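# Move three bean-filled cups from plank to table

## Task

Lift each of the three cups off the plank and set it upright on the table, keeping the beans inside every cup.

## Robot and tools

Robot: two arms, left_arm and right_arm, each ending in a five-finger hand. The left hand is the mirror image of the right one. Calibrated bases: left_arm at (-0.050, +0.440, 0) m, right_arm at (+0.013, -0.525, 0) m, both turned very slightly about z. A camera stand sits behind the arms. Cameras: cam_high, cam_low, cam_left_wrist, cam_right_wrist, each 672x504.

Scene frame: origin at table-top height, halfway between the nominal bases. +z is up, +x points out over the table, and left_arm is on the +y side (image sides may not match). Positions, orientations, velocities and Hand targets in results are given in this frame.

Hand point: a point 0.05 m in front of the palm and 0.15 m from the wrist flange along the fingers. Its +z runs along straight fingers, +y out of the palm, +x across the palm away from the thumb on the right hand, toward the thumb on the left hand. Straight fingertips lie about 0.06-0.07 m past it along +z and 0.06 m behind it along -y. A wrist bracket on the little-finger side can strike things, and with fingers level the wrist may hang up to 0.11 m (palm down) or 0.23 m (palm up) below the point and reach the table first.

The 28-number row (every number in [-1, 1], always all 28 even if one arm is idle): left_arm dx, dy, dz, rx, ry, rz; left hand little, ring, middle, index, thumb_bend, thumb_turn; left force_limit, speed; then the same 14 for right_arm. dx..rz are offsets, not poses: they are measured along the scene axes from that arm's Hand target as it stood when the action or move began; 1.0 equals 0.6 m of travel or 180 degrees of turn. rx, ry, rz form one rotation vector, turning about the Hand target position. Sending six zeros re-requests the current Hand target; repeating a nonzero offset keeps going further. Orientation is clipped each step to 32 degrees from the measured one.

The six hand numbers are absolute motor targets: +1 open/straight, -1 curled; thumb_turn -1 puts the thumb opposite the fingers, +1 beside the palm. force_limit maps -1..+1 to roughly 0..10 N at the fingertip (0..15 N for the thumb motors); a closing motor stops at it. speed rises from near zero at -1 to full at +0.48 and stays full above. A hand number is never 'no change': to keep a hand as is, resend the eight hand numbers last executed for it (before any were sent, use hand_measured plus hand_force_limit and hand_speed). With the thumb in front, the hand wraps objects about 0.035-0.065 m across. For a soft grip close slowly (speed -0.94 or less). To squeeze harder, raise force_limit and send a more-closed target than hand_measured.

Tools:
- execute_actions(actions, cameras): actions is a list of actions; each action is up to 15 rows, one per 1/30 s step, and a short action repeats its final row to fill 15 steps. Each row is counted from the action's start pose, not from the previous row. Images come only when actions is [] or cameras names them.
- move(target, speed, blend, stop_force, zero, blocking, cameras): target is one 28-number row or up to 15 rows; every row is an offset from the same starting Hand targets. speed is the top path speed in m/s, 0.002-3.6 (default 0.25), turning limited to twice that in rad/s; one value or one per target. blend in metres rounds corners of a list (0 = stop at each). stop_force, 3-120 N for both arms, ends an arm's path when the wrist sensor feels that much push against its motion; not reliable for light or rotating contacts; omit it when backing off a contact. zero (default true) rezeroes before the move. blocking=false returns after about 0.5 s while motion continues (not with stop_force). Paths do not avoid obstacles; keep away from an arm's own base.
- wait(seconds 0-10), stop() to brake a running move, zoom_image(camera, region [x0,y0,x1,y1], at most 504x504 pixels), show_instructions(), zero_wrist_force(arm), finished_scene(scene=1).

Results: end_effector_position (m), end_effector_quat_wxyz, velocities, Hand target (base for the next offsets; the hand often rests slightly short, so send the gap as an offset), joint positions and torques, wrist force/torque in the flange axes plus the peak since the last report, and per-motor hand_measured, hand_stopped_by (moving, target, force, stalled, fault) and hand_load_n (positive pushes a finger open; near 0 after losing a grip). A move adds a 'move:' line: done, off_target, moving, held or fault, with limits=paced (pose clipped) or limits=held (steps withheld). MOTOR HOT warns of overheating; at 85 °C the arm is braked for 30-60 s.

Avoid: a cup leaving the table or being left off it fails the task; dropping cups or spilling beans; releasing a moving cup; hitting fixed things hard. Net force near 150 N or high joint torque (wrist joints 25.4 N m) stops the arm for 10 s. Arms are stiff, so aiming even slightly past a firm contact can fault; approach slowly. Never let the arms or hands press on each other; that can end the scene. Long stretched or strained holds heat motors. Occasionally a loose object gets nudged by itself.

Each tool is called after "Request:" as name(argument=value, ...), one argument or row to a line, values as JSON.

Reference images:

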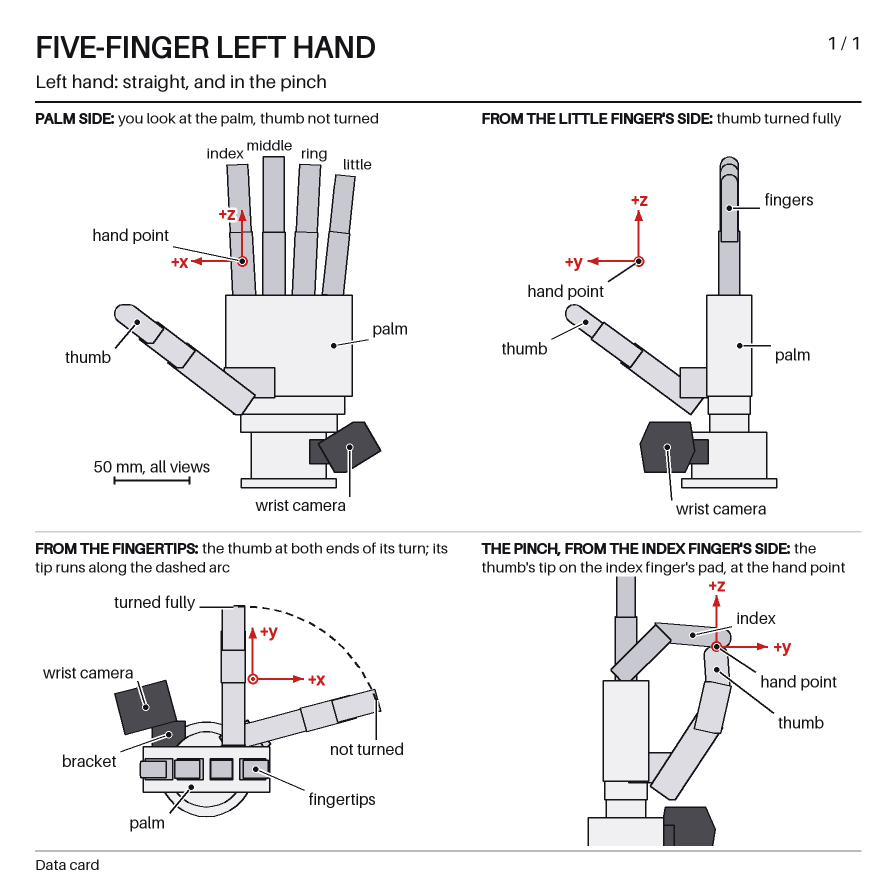

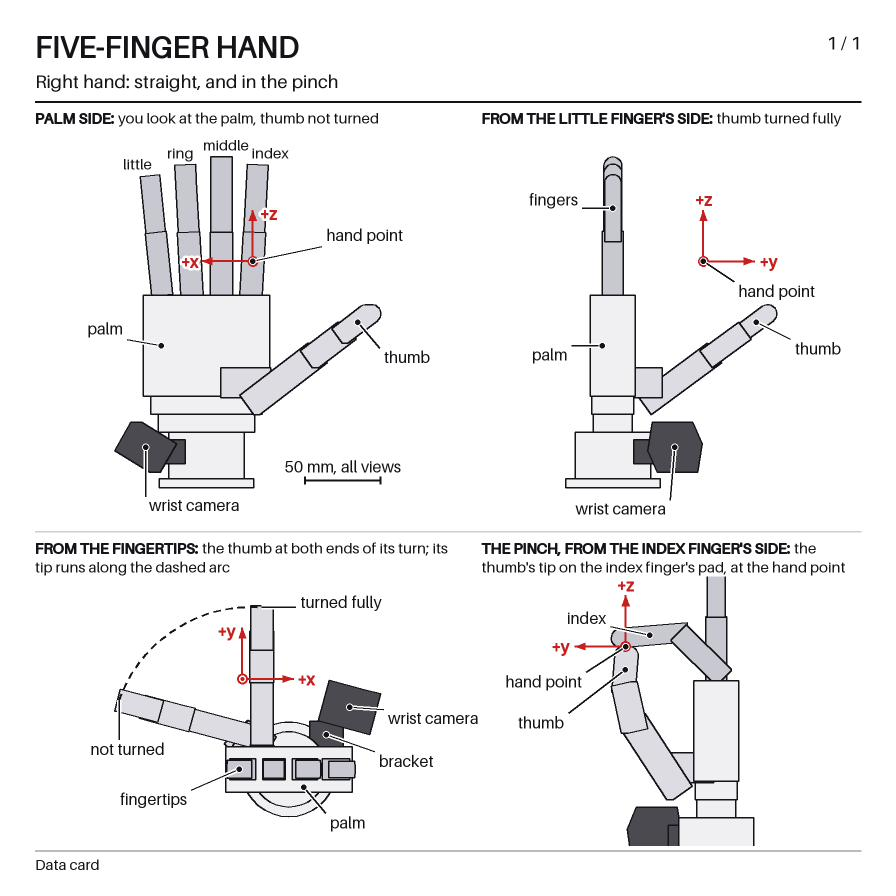

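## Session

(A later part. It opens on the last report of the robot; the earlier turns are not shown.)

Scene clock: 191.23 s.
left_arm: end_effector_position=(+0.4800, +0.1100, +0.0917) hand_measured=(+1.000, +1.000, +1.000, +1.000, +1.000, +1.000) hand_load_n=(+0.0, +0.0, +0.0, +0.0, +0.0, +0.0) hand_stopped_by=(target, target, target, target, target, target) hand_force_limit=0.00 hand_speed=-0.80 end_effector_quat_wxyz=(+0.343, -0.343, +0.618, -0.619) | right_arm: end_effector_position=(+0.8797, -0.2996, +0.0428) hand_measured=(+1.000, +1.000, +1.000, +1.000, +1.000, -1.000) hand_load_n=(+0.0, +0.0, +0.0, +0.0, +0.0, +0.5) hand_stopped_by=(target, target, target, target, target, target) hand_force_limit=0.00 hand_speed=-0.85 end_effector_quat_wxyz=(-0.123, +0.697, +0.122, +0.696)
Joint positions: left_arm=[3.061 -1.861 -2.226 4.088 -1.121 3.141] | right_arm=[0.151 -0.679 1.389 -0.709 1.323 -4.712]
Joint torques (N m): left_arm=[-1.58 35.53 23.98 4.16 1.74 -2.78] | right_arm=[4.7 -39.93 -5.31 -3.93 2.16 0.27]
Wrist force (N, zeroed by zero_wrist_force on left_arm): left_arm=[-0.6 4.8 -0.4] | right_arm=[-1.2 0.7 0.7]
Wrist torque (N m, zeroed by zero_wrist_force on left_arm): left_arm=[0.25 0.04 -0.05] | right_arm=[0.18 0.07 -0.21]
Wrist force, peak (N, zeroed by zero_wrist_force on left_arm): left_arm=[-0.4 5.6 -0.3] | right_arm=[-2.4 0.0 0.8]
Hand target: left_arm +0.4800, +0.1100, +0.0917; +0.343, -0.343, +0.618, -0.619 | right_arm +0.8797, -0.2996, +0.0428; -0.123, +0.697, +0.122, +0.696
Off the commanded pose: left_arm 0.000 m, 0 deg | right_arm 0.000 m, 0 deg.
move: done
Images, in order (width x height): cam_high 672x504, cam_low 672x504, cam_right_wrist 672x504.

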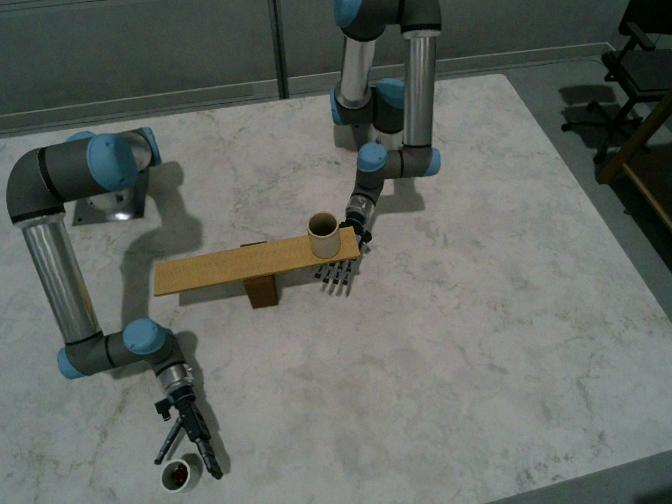

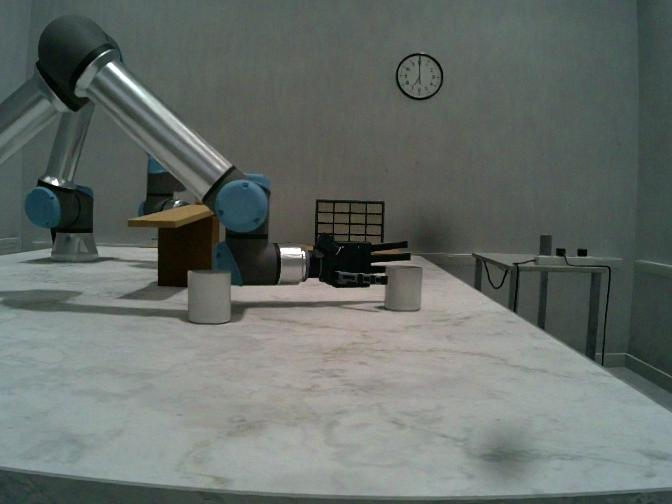

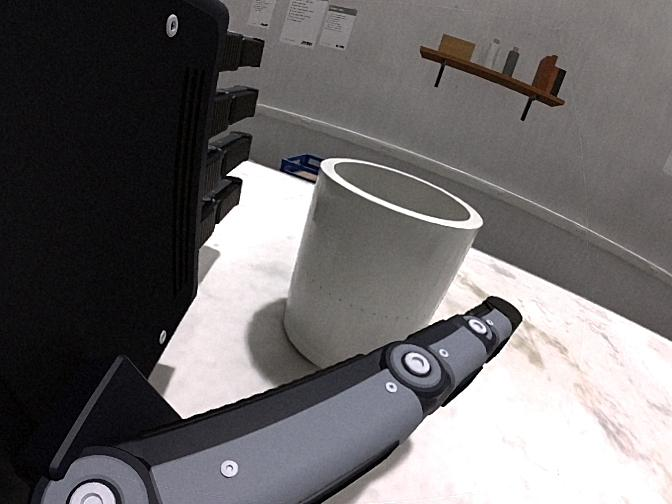

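Request:
move(
  target=[
    [0, 0, -0.0275, 0, 0, 0, 1, 1, 1, 1, 1, 1, 0, -0.8, 0, 0, 0.5287, 0, 0, 0, 1, 1, 1, 1, 1, -1, 0.0, -0.85],
    [0, 0, -0.0275, 0, 0, 0, 1, 1, 1, 1, 1, 1, 0, -0.8, -0.7495, 0.6548, 0.5287, 0, 0, 0.3056, 1, 1, 1, 1, 1, -1, 0.0, -0.85],
  ],
  speed=[0.15, 0.3],
  blend=[0.03, 0],
  cameras=["all"],
)

Request:
zoom_image(
  camera="cam_high",
  region=[130, 100, 430, 330],
)

Request:
zoom_image(
  camera="cam_low",
  region=[80, 80, 300, 280],
)

Request:
zoom_image(
  camera="cam_right_wrist",
  region=[120, 180, 520, 480],
)

Scene clock: 201.17 s.
left_arm: end_effector_position=(+0.4800, +0.1100, +0.0752) hand_measured=(+1.000, +1.000, +1.000, +1.000, +1.000, +1.000) hand_load_n=(+0.0, +0.0, +0.0, +0.0, +0.0, +0.0) hand_stopped_by=(target, target, target, target, target, target) hand_force_limit=0.00 hand_speed=-0.80 end_effector_quat_wxyz=(+0.343, -0.343, +0.618, -0.619) | right_arm: end_effector_position=(+0.4302, +0.0931, +0.3600) hand_measured=(+1.000, +1.000, +1.000, +1.000, +1.000, -1.000) hand_load_n=(+0.0, +0.0, +0.0, +0.0, +0.0, +0.5) hand_stopped_by=(target, target, target, target, target, target) hand_force_limit=0.00 hand_speed=-0.85 end_effector_quat_wxyz=(-0.430, +0.562, +0.430, +0.561)
Joint positions: left_arm=[3.061 -1.902 -2.236 4.139 -1.121 3.141] | right_arm=[0.7 -1.359 1.583 -0.223 0.912 -4.712]
Joint torques (N m): left_arm=[-1.2 18.11 4.43 4.03 1.48 0.68] | right_arm=[7.71 -19.02 -33.49 1.63 -2.35 0.39]
Wrist force (N, zeroed by zero_wrist_force on left_arm): left_arm=[-0.9 3.6 -0.9] | right_arm=[-1.4 0.6 0.8]
Wrist torque (N m, zeroed by zero_wrist_force on left_arm): left_arm=[0.32 0.02 -0.27] | right_arm=[0.16 0.11 -0.25]
Wrist force, peak (N, zeroed by zero_wrist_force on left_arm): left_arm=[-0.9 5.7 -0.7] | right_arm=[-2.5 0.8 0.6]
Hand target: left_arm +0.4800, +0.1100, +0.0752; +0.343, -0.343, +0.618, -0.619 | right_arm +0.4300, +0.0932, +0.3600; -0.430, +0.561, +0.430, +0.561
Off the commanded pose: left_arm 0.000 m, 0 deg | right_arm 0.000 m, 0 deg.
move: done

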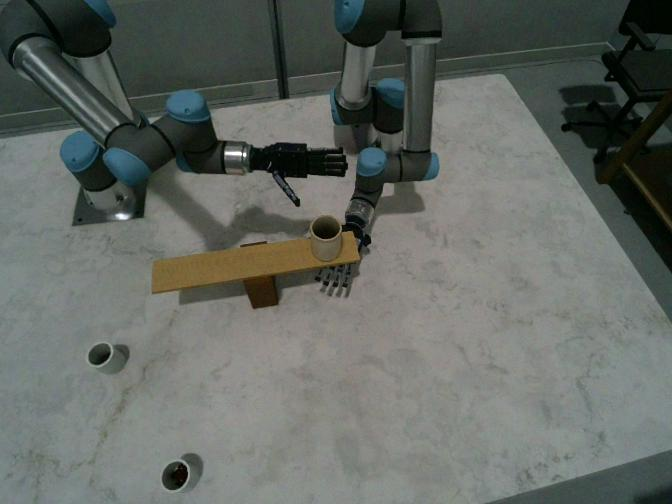

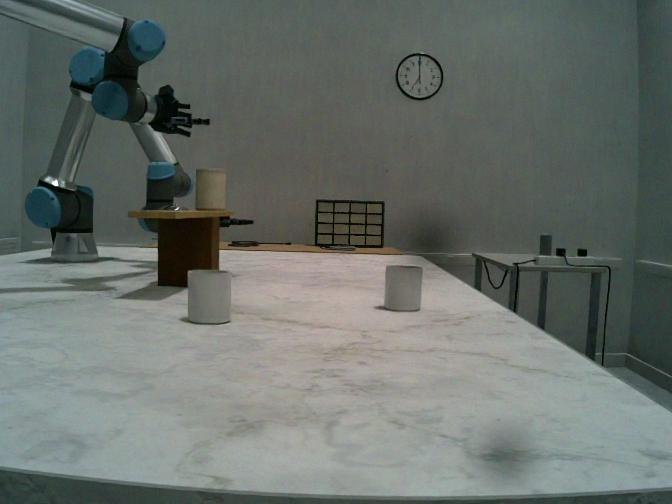

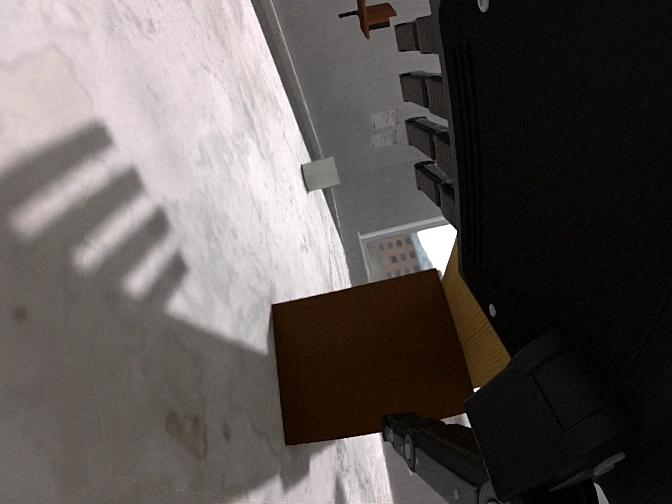

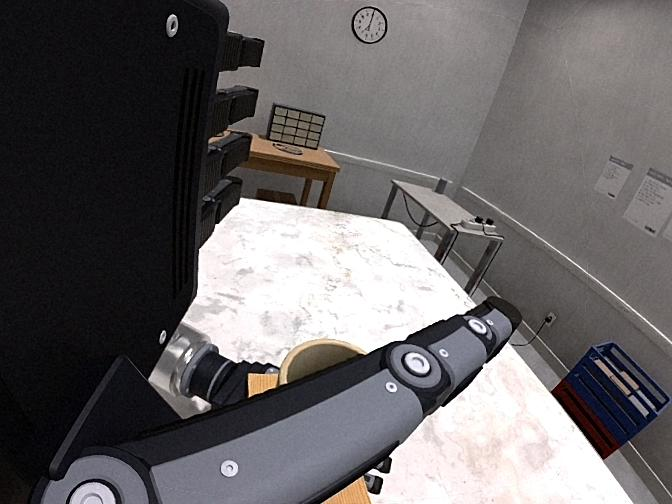

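Scaled by 1.680.

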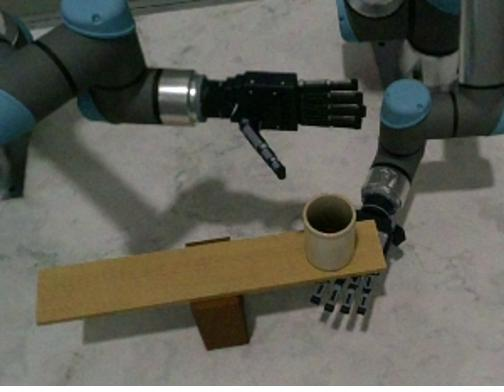

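Scaled by 2.291.

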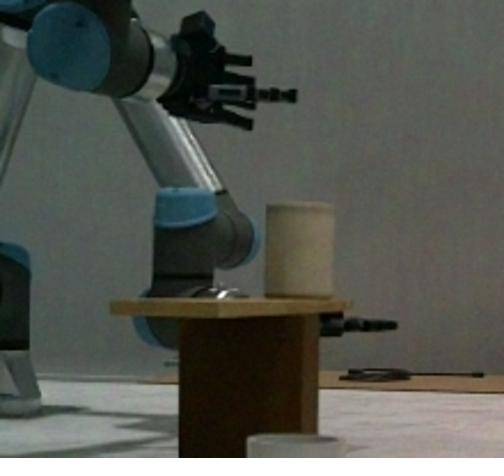

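Scaled by 1.260 from the camera's 672x504 image, which has a finer 960x720 frame.

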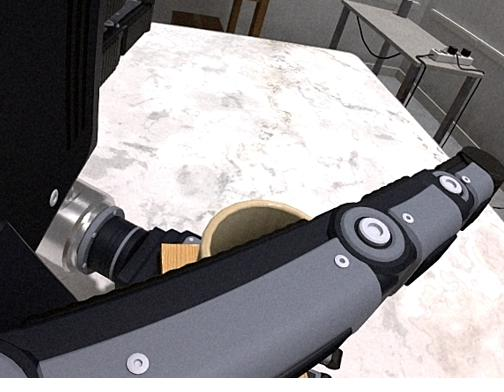

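Request:
move(
  target=[0, 0, 0, 0, 0, 0, 1, 1, 1, 1, 1, 1, 0, -0.8, 0, 0, -0.0833, 0, 0, 0, 1, 1, 1, 1, 1, -1, 0.0, -0.85],
  speed=0.15,
  cameras=["cam_high", "cam_low", "cam_right_wrist"],
)

Request:
zoom_image(
  camera="cam_high",
  region=[200, 120, 400, 290],
)

Request:
zoom_image(
  camera="cam_low",
  region=[80, 80, 300, 280],
)

Request:
zoom_image(
  camera="cam_right_wrist",
  region=[120, 180, 520, 480],
)

Scene clock: 202.73 s.
left_arm: end_effector_position=(+0.4800, +0.1100, +0.0752) hand_measured=(+1.000, +1.000, +1.000, +1.000, +1.000, +1.000) hand_load_n=(+0.0, +0.0, +0.0, +0.0, +0.0, +0.0) hand_stopped_by=(target, target, target, target, target, target) hand_force_limit=0.00 hand_speed=-0.80 end_effector_quat_wxyz=(+0.343, -0.343, +0.618, -0.619) | right_arm: end_effector_position=(+0.4300, +0.0932, +0.3101) hand_measured=(+1.000, +1.000, +1.000, +1.000, +1.000, -1.000) hand_load_n=(+0.0, +0.0, +0.0, +0.0, +0.0, +0.0) hand_stopped_by=(target, target, target, target, target, target) hand_force_limit=0.00 hand_speed=-0.85 end_effector_quat_wxyz=(-0.430, +0.561, +0.430, +0.561)
Joint positions: left_arm=[3.061 -1.902 -2.236 4.139 -1.121 3.141] | right_arm=[0.7 -1.326 1.674 -0.347 0.912 -4.712]
Joint torques (N m): left_arm=[-1.15 16.98 4.86 4.28 0.99 0.38] | right_arm=[4.51 -19.75 -9.25 -3.8 -0.24 1.51]
Wrist force (N, zeroed by zero_wrist_force on left_arm): left_arm=[-1.0 3.7 -1.0] | right_arm=[-1.4 0.8 0.9]
Wrist torque (N m, zeroed by zero_wrist_force on left_arm): left_arm=[0.36 0.02 -0.27] | right_arm=[0.18 0.09 -0.25]
Wrist force, peak (N, zeroed by zero_wrist_force on left_arm): left_arm=[-0.8 4.6 -0.6] | right_arm=[-1.8 1.1 0.6]
Hand target: left_arm +0.4800, +0.1100, +0.0752; +0.343, -0.343, +0.618, -0.619 | right_arm +0.4300, +0.0932, +0.3100; -0.430, +0.561, +0.430, +0.561
Off the commanded pose: left_arm 0.000 m, 0 deg | right_arm 0.000 m, 0 deg.
move: done
Images, in order (width x height): cam_high 672x504, cam_low 672x504, cam_right_wrist 672x504.

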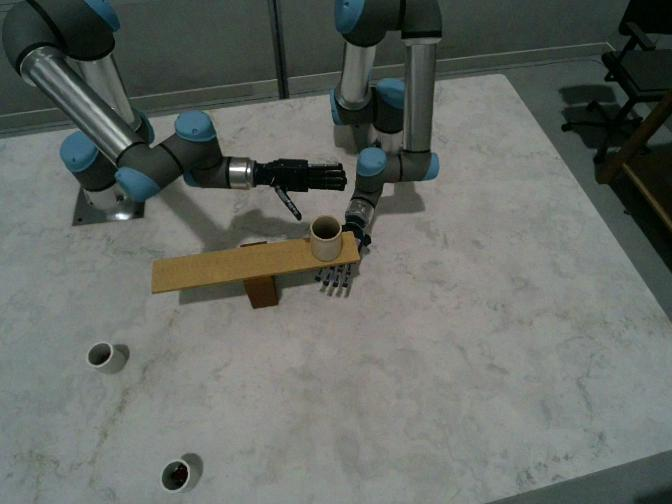

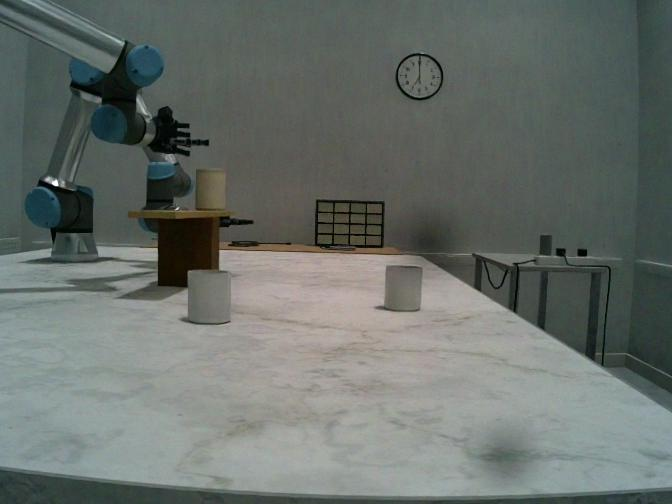

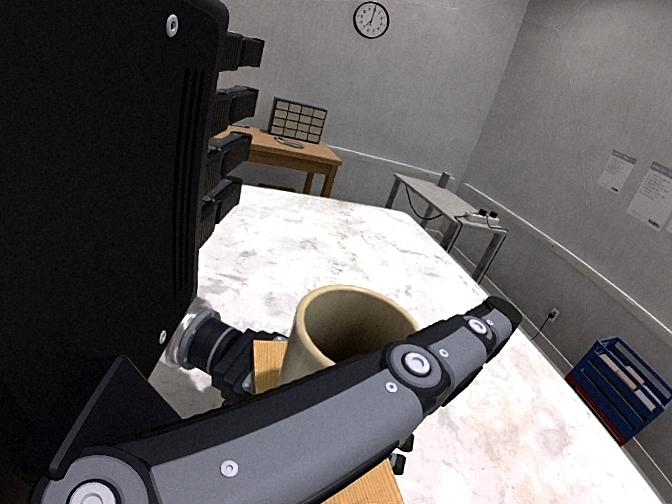

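Scaled by 2.520.

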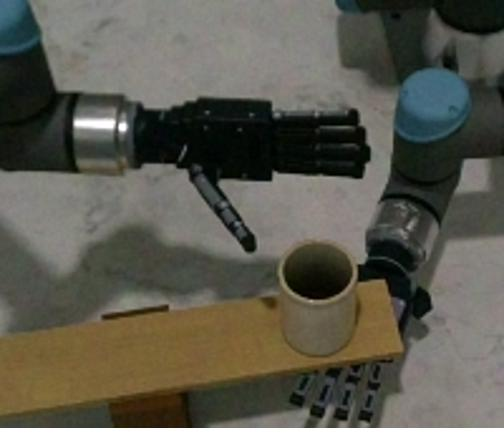

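Scaled by 2.291.

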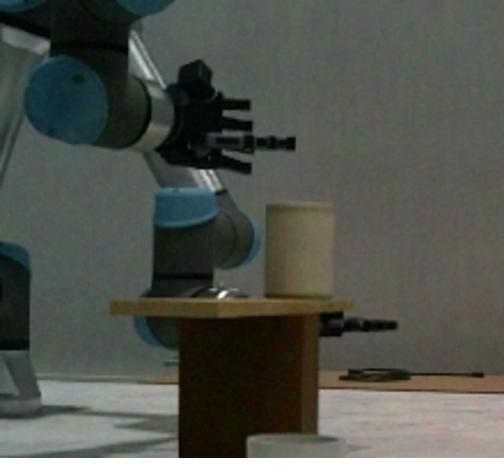

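Scaled by 1.260 from the camera's 672x504 image, which has a finer 960x720 frame.

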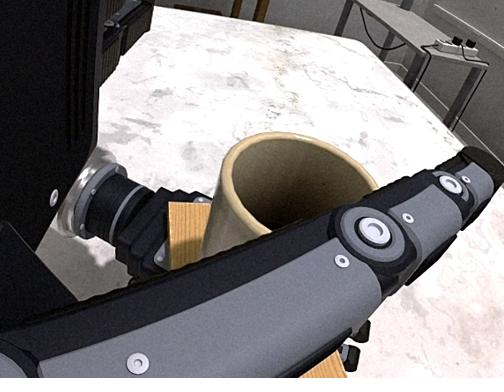

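Request:
move(
  target=[0, 0, 0, 0, 0, 0, 1, 1, 1, 1, 1, 1, 0, -0.8, 0.0275, -0.023, -0.01, 0, 0, 0, 1, 1, 1, 1, 1, -1, 0.0, -0.85],
  speed=0.1,
  cameras=["cam_high", "cam_low", "cam_right_wrist"],
)

Request:
zoom_image(
  camera="cam_high",
  region=[200, 120, 400, 290],
)

Request:
zoom_image(
  camera="cam_right_wrist",
  region=[120, 180, 520, 480],
)

Scene clock: 206.17 s.
left_arm: end_effector_position=(+0.4800, +0.1100, +0.0752) hand_measured=(+1.000, +1.000, +1.000, +1.000, +1.000, +1.000) hand_load_n=(+0.0, +0.0, -0.5, +0.0, +0.0, +0.0) hand_stopped_by=(target, target, target, target, target, target) hand_force_limit=0.00 hand_speed=-0.80 end_effector_quat_wxyz=(+0.343, -0.343, +0.618, -0.619) | right_arm: end_effector_position=(+0.4464, +0.0795, +0.3041) hand_measured=(+1.000, +1.000, +1.000, +1.000, +1.000, -1.000) hand_load_n=(+0.0, +0.0, +0.0, +0.0, +0.0, +0.0) hand_stopped_by=(target, target, target, target, target, target) hand_force_limit=0.00 hand_speed=-0.85 end_effector_quat_wxyz=(-0.430, +0.561, +0.430, +0.561)
Joint positions: left_arm=[3.061 -1.902 -2.236 4.139 -1.121 3.141] | right_arm=[0.656 -1.322 1.686 -0.363 0.868 -4.712]
Joint torques (N m): left_arm=[-1.81 17.82 4.31 3.93 0.98 0.48] | right_arm=[-7.44 -20.03 -8.17 -3.62 -2.3 -0.61]
Wrist force (N, zeroed by zero_wrist_force on left_arm): left_arm=[-1.2 3.7 -1.1] | right_arm=[-1.1 0.5 0.9]
Wrist torque (N m, zeroed by zero_wrist_force on left_arm): left_arm=[0.37 0.07 -0.29] | right_arm=[0.14 0.06 -0.25]
Wrist force, peak (N, zeroed by zero_wrist_force on left_arm): left_arm=[-0.8 4.5 -0.6] | right_arm=[-1.4 1.2 0.8]
Hand target: left_arm +0.4800, +0.1100, +0.0752; +0.343, -0.343, +0.618, -0.619 | right_arm +0.4465, +0.0794, +0.3040; -0.430, +0.561, +0.430, +0.561
Off the commanded pose: left_arm 0.000 m, 0 deg | right_arm 0.000 m, 0 deg.
move: done
Images, in order (width x height): cam_high 672x504, cam_low 672x504, cam_right_wrist 672x504.

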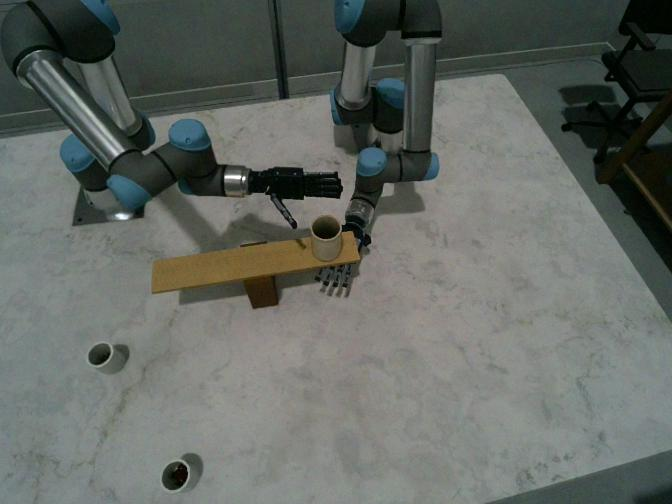

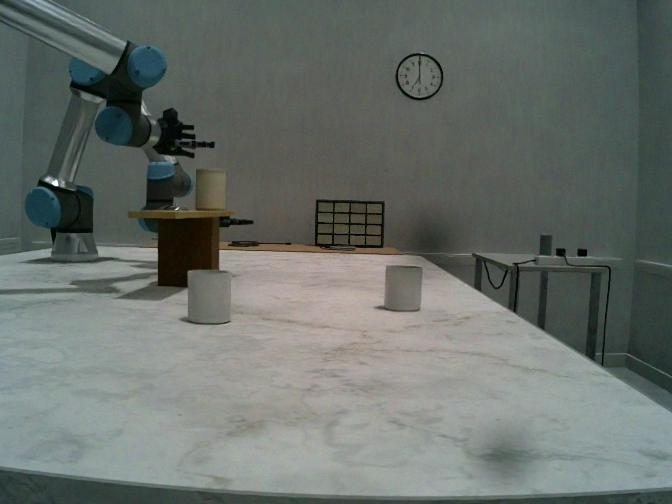

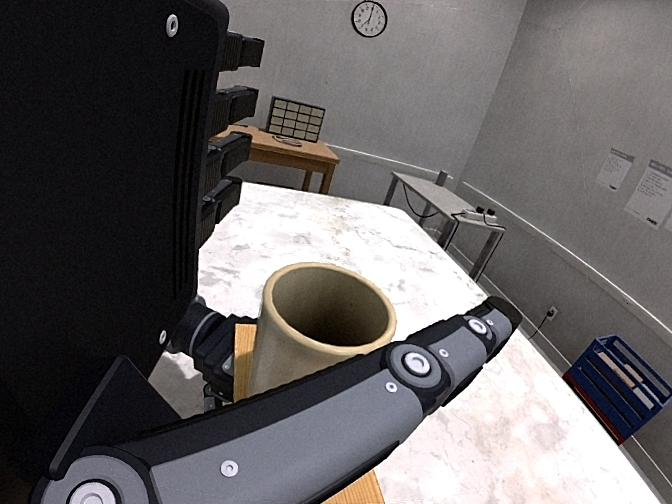

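Scaled by 2.520.

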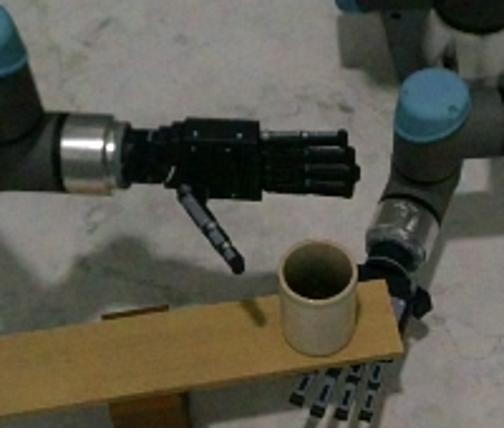

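Scaled by 1.260 from the camera's 672x504 image, which has a finer 960x720 frame.

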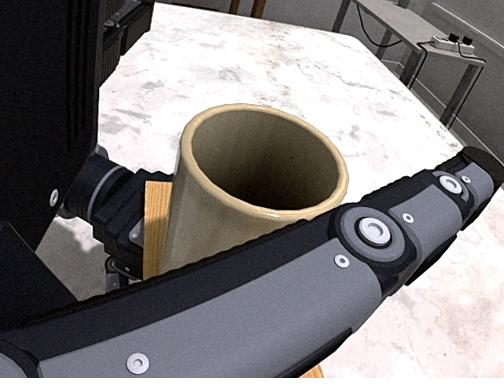

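Request:
move(
  target=[0, 0, 0, 0, 0, 0, 1, 1, 1, 1, 1, 1, 0, -0.8, 0.0065, -0.0017, -0.09, 0, 0, 0, 1, 1, 1, 1, 1, -1, 0.0, -0.85],
  speed=0.08,
  stop_force=3,
  cameras=["cam_high", "cam_low", "cam_right_wrist"],
)

Request:
zoom_image(
  camera="cam_high",
  region=[200, 120, 400, 290],
)

Request:
zoom_image(
  camera="cam_low",
  region=[80, 100, 280, 280],
)

Request:
zoom_image(
  camera="cam_right_wrist",
  region=[120, 180, 520, 480],
)

Scene clock: 209.43 s.
left_arm: end_effector_position=(+0.4800, +0.1100, +0.0752) hand_measured=(+1.000, +1.000, +1.000, +1.000, +1.000, +1.000) hand_load_n=(+0.0, +0.0, +0.0, +0.0, +0.0, +0.0) hand_stopped_by=(target, target, target, target, target, target) hand_force_limit=0.00 hand_speed=-0.80 end_effector_quat_wxyz=(+0.343, -0.343, +0.618, -0.619) | right_arm: end_effector_position=(+0.4504, +0.0784, +0.2500) hand_measured=(+1.000, +1.000, +1.000, +1.000, +1.000, -1.000) hand_load_n=(+0.0, -0.5, +0.0, +0.0, +0.0, +0.0) hand_stopped_by=(target, target, target, target, target, target) hand_force_limit=0.00 hand_speed=-0.85 end_effector_quat_wxyz=(-0.430, +0.561, +0.430, +0.561)
Joint positions: left_arm=[3.061 -1.902 -2.236 4.139 -1.121 3.141] | right_arm=[0.649 -1.265 1.762 -0.496 0.862 -4.712]
Joint torques (N m): left_arm=[-1.94 18.28 4.75 3.89 0.67 0.6] | right_arm=[-7.72 -20.55 -6.85 -3.73 -2.33 1.48]
Wrist force (N, zeroed by zero_wrist_force on left_arm): left_arm=[-0.9 3.6 -0.7] | right_arm=[-1.3 1.2 0.7]
Wrist torque (N m, zeroed by zero_wrist_force on left_arm): left_arm=[0.32 0.03 -0.27] | right_arm=[0.24 0.09 -0.22]
Wrist force, peak (N, zeroed by zero_wrist_force on left_arm): left_arm=[-0.8 4.5 -1.0] | right_arm=[-1.9 0.9 0.7]
Hand target: left_arm +0.4800, +0.1100, +0.0752; +0.343, -0.343, +0.618, -0.619 | right_arm +0.4504, +0.0784, +0.2500; -0.430, +0.561, +0.430, +0.561
Off the commanded pose: left_arm 0.000 m, 0 deg | right_arm 0.000 m, 0 deg.
move: done
Images, in order (width x height): cam_high 672x504, cam_low 672x504, cam_right_wrist 672x504.

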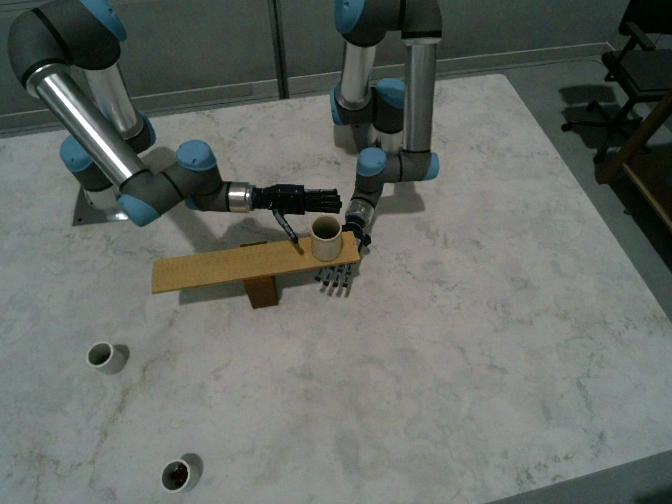

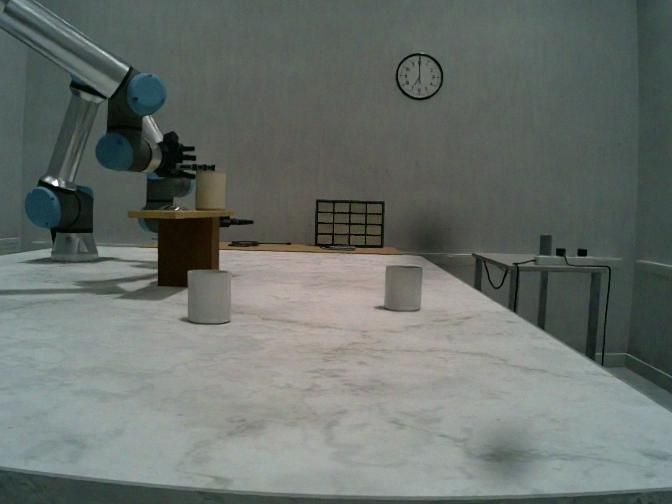

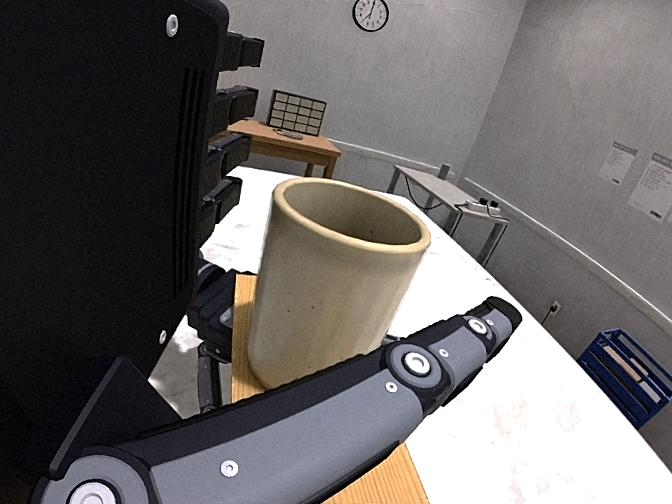

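Scaled by 2.520.

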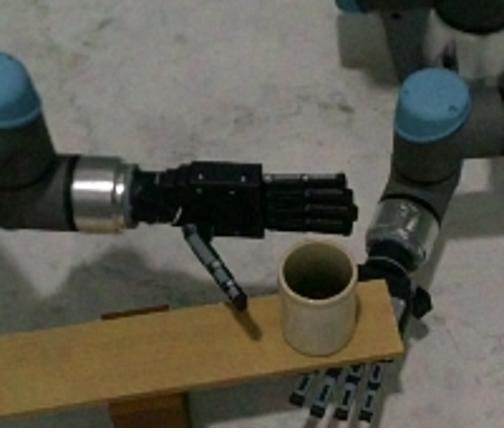

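Scaled by 2.520.

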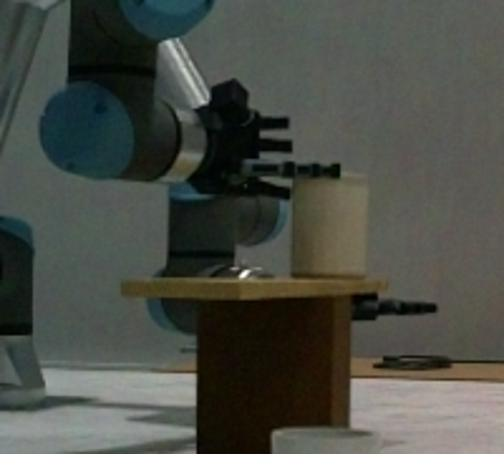

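Scaled by 1.260 from the camera's 672x504 image, which has a finer 960x720 frame.

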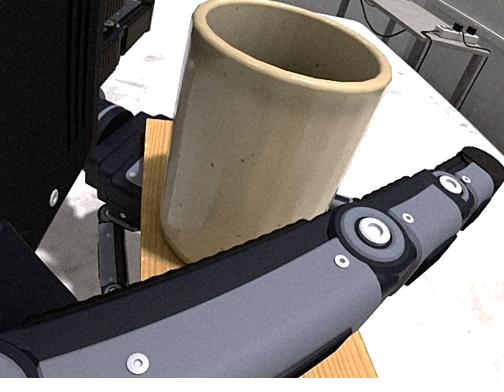

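Request:
move(
  target=[0, 0, 0, 0, 0, 0, 1, 1, 1, 1, 1, 1, 0, -0.8, 0, 0, -0.0483, 0, 0, 0, 1, 1, 1, 1, 1, -1, 0.0, -0.85],
  speed=0.06,
  stop_force=3,
)

Request:
move(
  target=[0, 0, 0, 0, 0, 0, 1, 1, 1, 1, 1, 1, 0, -0.8, 0, 0, 0, 0, 0, 0, 1, 1, 0.2, 0.1, 0.3, -1, -0.85, -0.92],
  cameras=["cam_high", "cam_low", "cam_right_wrist"],
)

Request:
zoom_image(
  camera="cam_low",
  region=[80, 100, 280, 280],
)

Scene clock: 211.97 s.
left_arm: end_effector_position=(+0.4800, +0.1100, +0.0752) hand_measured=(+1.000, +1.000, +1.000, +1.000, +1.000, +1.000) hand_load_n=(+0.0, +0.0, +0.0, -0.5, +0.0, +0.0) hand_stopped_by=(target, target, target, target, target, target) hand_force_limit=0.00 hand_speed=-0.80 end_effector_quat_wxyz=(+0.343, -0.343, +0.618, -0.619) | right_arm: end_effector_position=(+0.4504, +0.0784, +0.2211) hand_measured=(+1.000, +1.000, +1.000, +1.000, +1.000, -1.000) hand_load_n=(+0.0, +0.0, +0.0, +0.0, +0.0, +0.5) hand_stopped_by=(target, target, target, target, target, target) hand_force_limit=0.00 hand_speed=-0.85 end_effector_quat_wxyz=(-0.430, +0.561, +0.430, +0.561)
Joint positions: left_arm=[3.061 -1.902 -2.236 4.139 -1.121 3.141] | right_arm=[0.649 -1.229 1.798 -0.567 0.862 -4.712]
Joint torques (N m): left_arm=[-1.06 16.88 4.1 4.29 0.45 0.45] | right_arm=[-0.37 -21.11 -6.64 -3.63 0.76 1.6]
Wrist force (N, zeroed by zero_wrist_force on left_arm): left_arm=[-0.6 3.8 -1.0] | right_arm=[-1.1 0.7 0.5]
Wrist torque (N m, zeroed by zero_wrist_force on left_arm): left_arm=[0.35 -0.03 -0.26] | right_arm=[0.19 0.07 -0.23]
Wrist force, peak (N, zeroed by zero_wrist_force on left_arm): left_arm=[-0.8 4.4 -1.0] | right_arm=[-1.5 1.0 0.6]
Hand target: left_arm +0.4800, +0.1100, +0.0752; +0.343, -0.343, +0.618, -0.619 | right_arm +0.4504, +0.0784, +0.2211; -0.430, +0.561, +0.430, +0.561
Off the commanded pose: left_arm 0.000 m, 0 deg | right_arm 0.000 m, 0 deg.
move: done

Scene clock: 216.97 s.
left_arm: end_effector_position=(+0.4800, +0.1100, +0.0752) hand_measured=(+1.000, +1.000, +1.000, +1.000, +1.000, +1.000) hand_load_n=(-0.5, +0.0, +0.0, +0.0, +0.0, +0.0) hand_stopped_by=(target, target, target, target, target, target) hand_force_limit=0.00 hand_speed=-0.80 end_effector_quat_wxyz=(+0.343, -0.343, +0.618, -0.619) | right_arm: end_effector_position=(+0.4504, +0.0784, +0.2211) hand_measured=(+1.000, +1.000, +0.658, +0.664, +0.432, -1.000) hand_load_n=(+0.0, +0.0, +2.0, +0.0, -0.5, +0.0) hand_stopped_by=(target, target, force, force, moving, target) hand_force_limit=-0.85 hand_speed=-0.92 end_effector_quat_wxyz=(-0.430, +0.561, +0.430, +0.561)
Joint positions: left_arm=[3.061 -1.902 -2.236 4.139 -1.121 3.141] | right_arm=[0.649 -1.229 1.798 -0.567 0.862 -4.712]
Joint torques (N m): left_arm=[-1.1 21.99 4.47 3.71 0.15 0.37] | right_arm=[-6.79 -21.53 -6.97 1.28 2.45 1.37]
Wrist force (N, zeroed by zero_wrist_force on left_arm): left_arm=[-1.1 3.9 0.1] | right_arm=[-0.1 -1.5 1.8]
Wrist torque (N m, zeroed by zero_wrist_force on left_arm): left_arm=[0.26 0.09 -0.31] | right_arm=[0.16 0.09 -0.25]
Wrist force, peak (N, zeroed by zero_wrist_force on left_arm): left_arm=[-1.1 4.8 0.1] | right_arm=[-0.2 -1.7 2.0]
Hand target: left_arm +0.4800, +0.1100, +0.0752; +0.343, -0.343, +0.618, -0.619 | right_arm +0.4504, +0.0784, +0.2211; -0.430, +0.561, +0.430, +0.561
Off the commanded pose: left_arm 0.000 m, 0 deg | right_arm 0.000 m, 0 deg.
move: moving (right_arm; no rest 5 s after the path's end)
Images, in order (width x height): cam_high 672x504, cam_low 672x504, cam_right_wrist 672x504.

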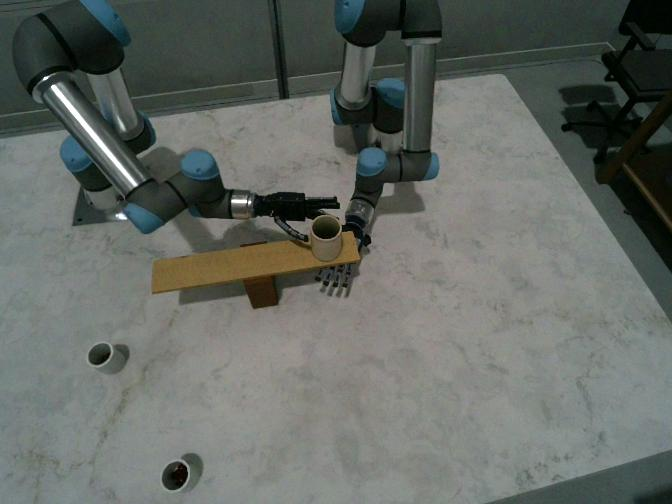

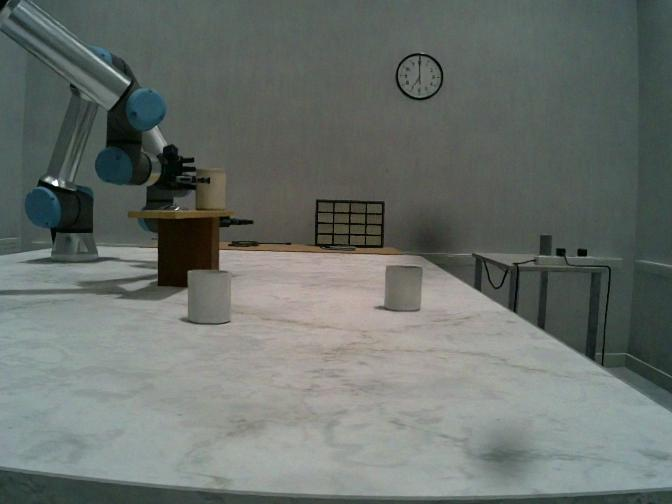

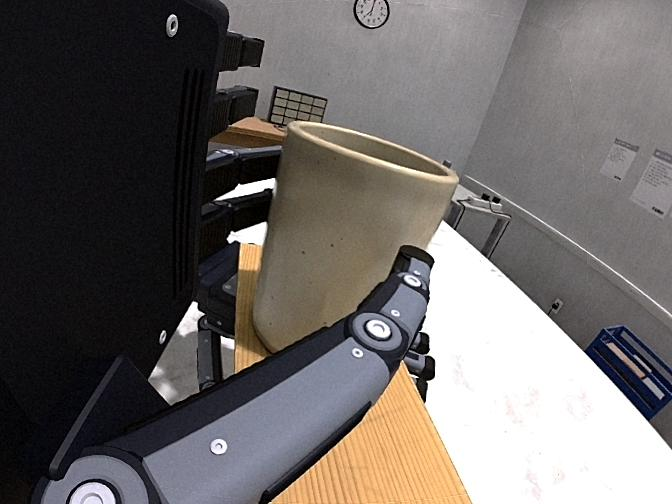

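Scaled by 2.520.

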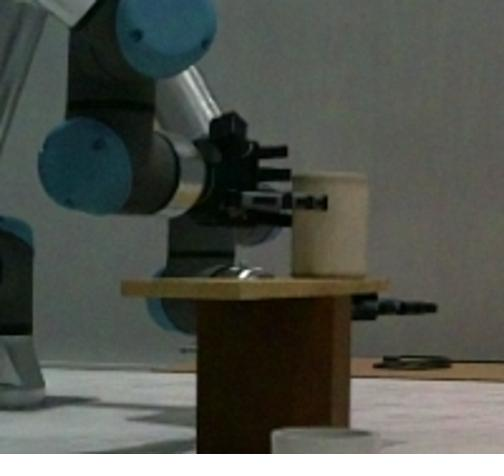

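Request:
wait(
  seconds=1.5,
  cameras=["cam_right_wrist"],
)

Scene clock: 218.77 s.
left_arm: end_effector_position=(+0.4800, +0.1100, +0.0752) hand_measured=(+1.000, +1.000, +1.000, +1.000, +1.000, +1.000) hand_load_n=(+0.0, +0.0, +0.0, +0.0, +0.0, +0.0) hand_stopped_by=(target, target, target, target, target, target) hand_force_limit=0.00 hand_speed=-0.80 end_effector_quat_wxyz=(+0.343, -0.343, +0.618, -0.619) | right_arm: end_effector_position=(+0.4504, +0.0784, +0.2211) hand_measured=(+1.000, +1.000, +0.658, +0.664, +0.300, -1.000) hand_load_n=(+0.0, +0.0, +2.5, +0.0, +0.0, +0.5) hand_stopped_by=(target, target, force, force, target, target) hand_force_limit=-0.85 hand_speed=-0.92 end_effector_quat_wxyz=(-0.430, +0.561, +0.430, +0.561)
Joint positions: left_arm=[3.061 -1.902 -2.236 4.139 -1.121 3.141] | right_arm=[0.649 -1.229 1.798 -0.567 0.862 -4.712]
Joint torques (N m): left_arm=[-2.65 23.4 5.28 3.1 0 0.35] | right_arm=[-8.98 -21.51 -7.94 1.38 2.62 1.42]
Wrist force (N, zeroed by zero_wrist_force on left_arm): left_arm=[-1.0 3.8 0.0] | right_arm=[0.0 -1.3 1.8]
Wrist torque (N m, zeroed by zero_wrist_force on left_arm): left_arm=[0.25 0.07 -0.31] | right_arm=[0.18 0.07 -0.25]
Wrist force, peak (N, zeroed by zero_wrist_force on left_arm): left_arm=[-1.1 4.6 -0.1] | right_arm=[-0.2 -1.6 2.1]
Hand target: left_arm +0.4800, +0.1100, +0.0752; +0.343, -0.343, +0.618, -0.619 | right_arm +0.4504, +0.0784, +0.2211; -0.430, +0.561, +0.430, +0.561
Off the commanded pose: left_arm 0.000 m, 0 deg | right_arm 0.000 m, 0 deg.
wait: 1.50 s; at rest by 0.97 s
Images, in order (width x height): cam_right_wrist 672x504.

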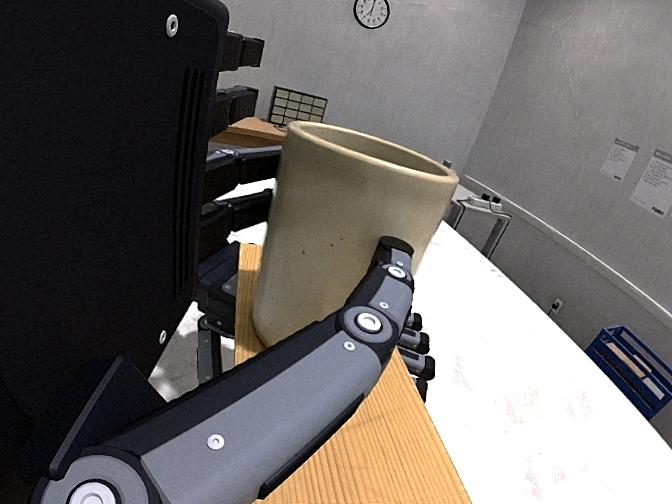

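Request:
move(
  target=[0, 0, 0, 0, 0, 0, 1, 1, 1, 1, 1, 1, 0, -0.8, 0, 0, 0, 0, 0, 0, 1, 1, 1, 1, 1, -1, 0.0, -0.7],
)

Request:
move(
  target=[0, 0, 0, 0, 0, 0, 1, 1, 1, 1, 1, 1, 0, -0.8, 0.0052, 0.0193, 0, 0, 0, 0, 1, 1, 1, 1, 1, -1, 0.0, -0.7],
  speed=0.03,
  stop_force=3,
  cameras=["cam_right_wrist", "cam_high"],
)

Scene clock: 222.53 s.
left_arm: end_effector_position=(+0.4800, +0.1100, +0.0752) hand_measured=(+1.000, +1.000, +1.000, +1.000, +1.000, +1.000) hand_load_n=(+0.0, +0.0, +0.0, +0.0, +0.0, -0.5) hand_stopped_by=(target, target, target, target, target, target) hand_force_limit=0.00 hand_speed=-0.80 end_effector_quat_wxyz=(+0.343, -0.343, +0.618, -0.619) | right_arm: end_effector_position=(+0.4504, +0.0784, +0.2211) hand_measured=(+1.000, +1.000, +1.000, +1.000, +1.000, -1.000) hand_load_n=(+0.0, +0.0, +0.0, +0.0, +0.0, +0.5) hand_stopped_by=(target, target, target, target, target, target) hand_force_limit=0.00 hand_speed=-0.70 end_effector_quat_wxyz=(-0.430, +0.561, +0.430, +0.561)
Joint positions: left_arm=[3.061 -1.902 -2.236 4.139 -1.121 3.141] | right_arm=[0.649 -1.229 1.798 -0.567 0.862 -4.712]
Joint torques (N m): left_arm=[-0.96 26.56 3.48 2.83 -0.31 0.47] | right_arm=[-0.99 -22.56 -7.92 1.35 -0.24 1.22]
Wrist force (N, zeroed by zero_wrist_force on left_arm): left_arm=[-0.9 3.4 -0.8] | right_arm=[-1.4 0.8 0.6]
Wrist torque (N m, zeroed by zero_wrist_force on left_arm): left_arm=[0.28 0.03 -0.26] | right_arm=[0.19 0.10 -0.24]
Wrist force, peak (N, zeroed by zero_wrist_force on left_arm): left_arm=[-1.0 4.7 0.0] | right_arm=[-0.4 -1.6 2.2]
Hand target: left_arm +0.4800, +0.1100, +0.0752; +0.343, -0.343, +0.618, -0.619 | right_arm +0.4504, +0.0784, +0.2211; -0.430, +0.561, +0.430, +0.561
Off the commanded pose: left_arm 0.000 m, 0 deg | right_arm 0.000 m, 0 deg.
move: done

Scene clock: 224.03 s.
left_arm: end_effector_position=(+0.4800, +0.1100, +0.0752) hand_measured=(+1.000, +1.000, +1.000, +1.000, +1.000, +1.000) hand_load_n=(+0.0, -0.5, +0.0, +0.0, +0.0, +0.0) hand_stopped_by=(target, target, target, target, target, target) hand_force_limit=0.00 hand_speed=-0.80 end_effector_quat_wxyz=(+0.343, -0.343, +0.618, -0.619) | right_arm: end_effector_position=(+0.4536, +0.0900, +0.2211) hand_measured=(+1.000, +1.000, +1.000, +1.000, +1.000, -1.000) hand_load_n=(+0.0, +0.0, +0.0, +0.0, +0.0, +0.0) hand_stopped_by=(target, target, target, target, target, target) hand_force_limit=0.00 hand_speed=-0.70 end_effector_quat_wxyz=(-0.430, +0.561, +0.430, +0.561)
Joint positions: left_arm=[3.061 -1.902 -2.236 4.139 -1.121 3.141] | right_arm=[0.666 -1.206 1.765 -0.557 0.878 -4.712]
Joint torques (N m): left_arm=[-2.43 30.05 5.56 2.4 -0.64 0.36] | right_arm=[7.21 -22.37 -30.04 1.5 2.58 -1.24]
Wrist force (N, zeroed by zero_wrist_force on left_arm): left_arm=[-0.8 3.9 -0.7] | right_arm=[-1.4 1.0 0.3]
Wrist torque (N m, zeroed by zero_wrist_force on left_arm): left_arm=[0.32 0.04 -0.28] | right_arm=[0.22 0.11 -0.26]
Wrist force, peak (N, zeroed by zero_wrist_force on left_arm): left_arm=[-0.8 4.4 -0.8] | right_arm=[-1.6 0.9 0.6]
Hand target: left_arm +0.4800, +0.1100, +0.0752; +0.343, -0.343, +0.618, -0.619 | right_arm +0.4536, +0.0900, +0.2211; -0.430, +0.561, +0.430, +0.561
Off the commanded pose: left_arm 0.000 m, 0 deg | right_arm 0.000 m, 0 deg.
move: done
Images, in order (width x height): cam_high 672x504, cam_right_wrist 672x504.

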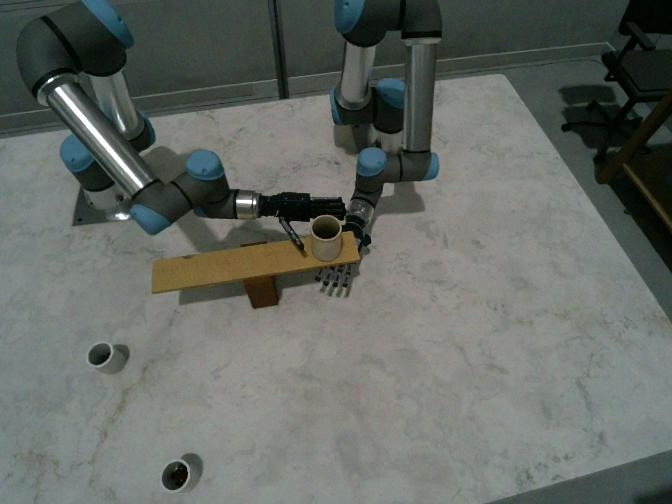

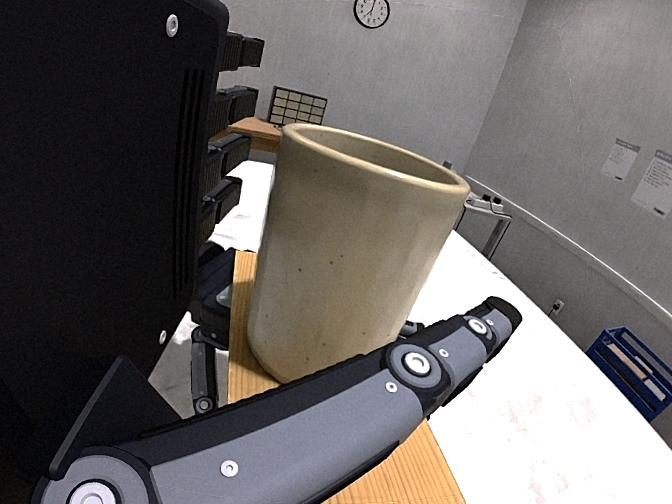

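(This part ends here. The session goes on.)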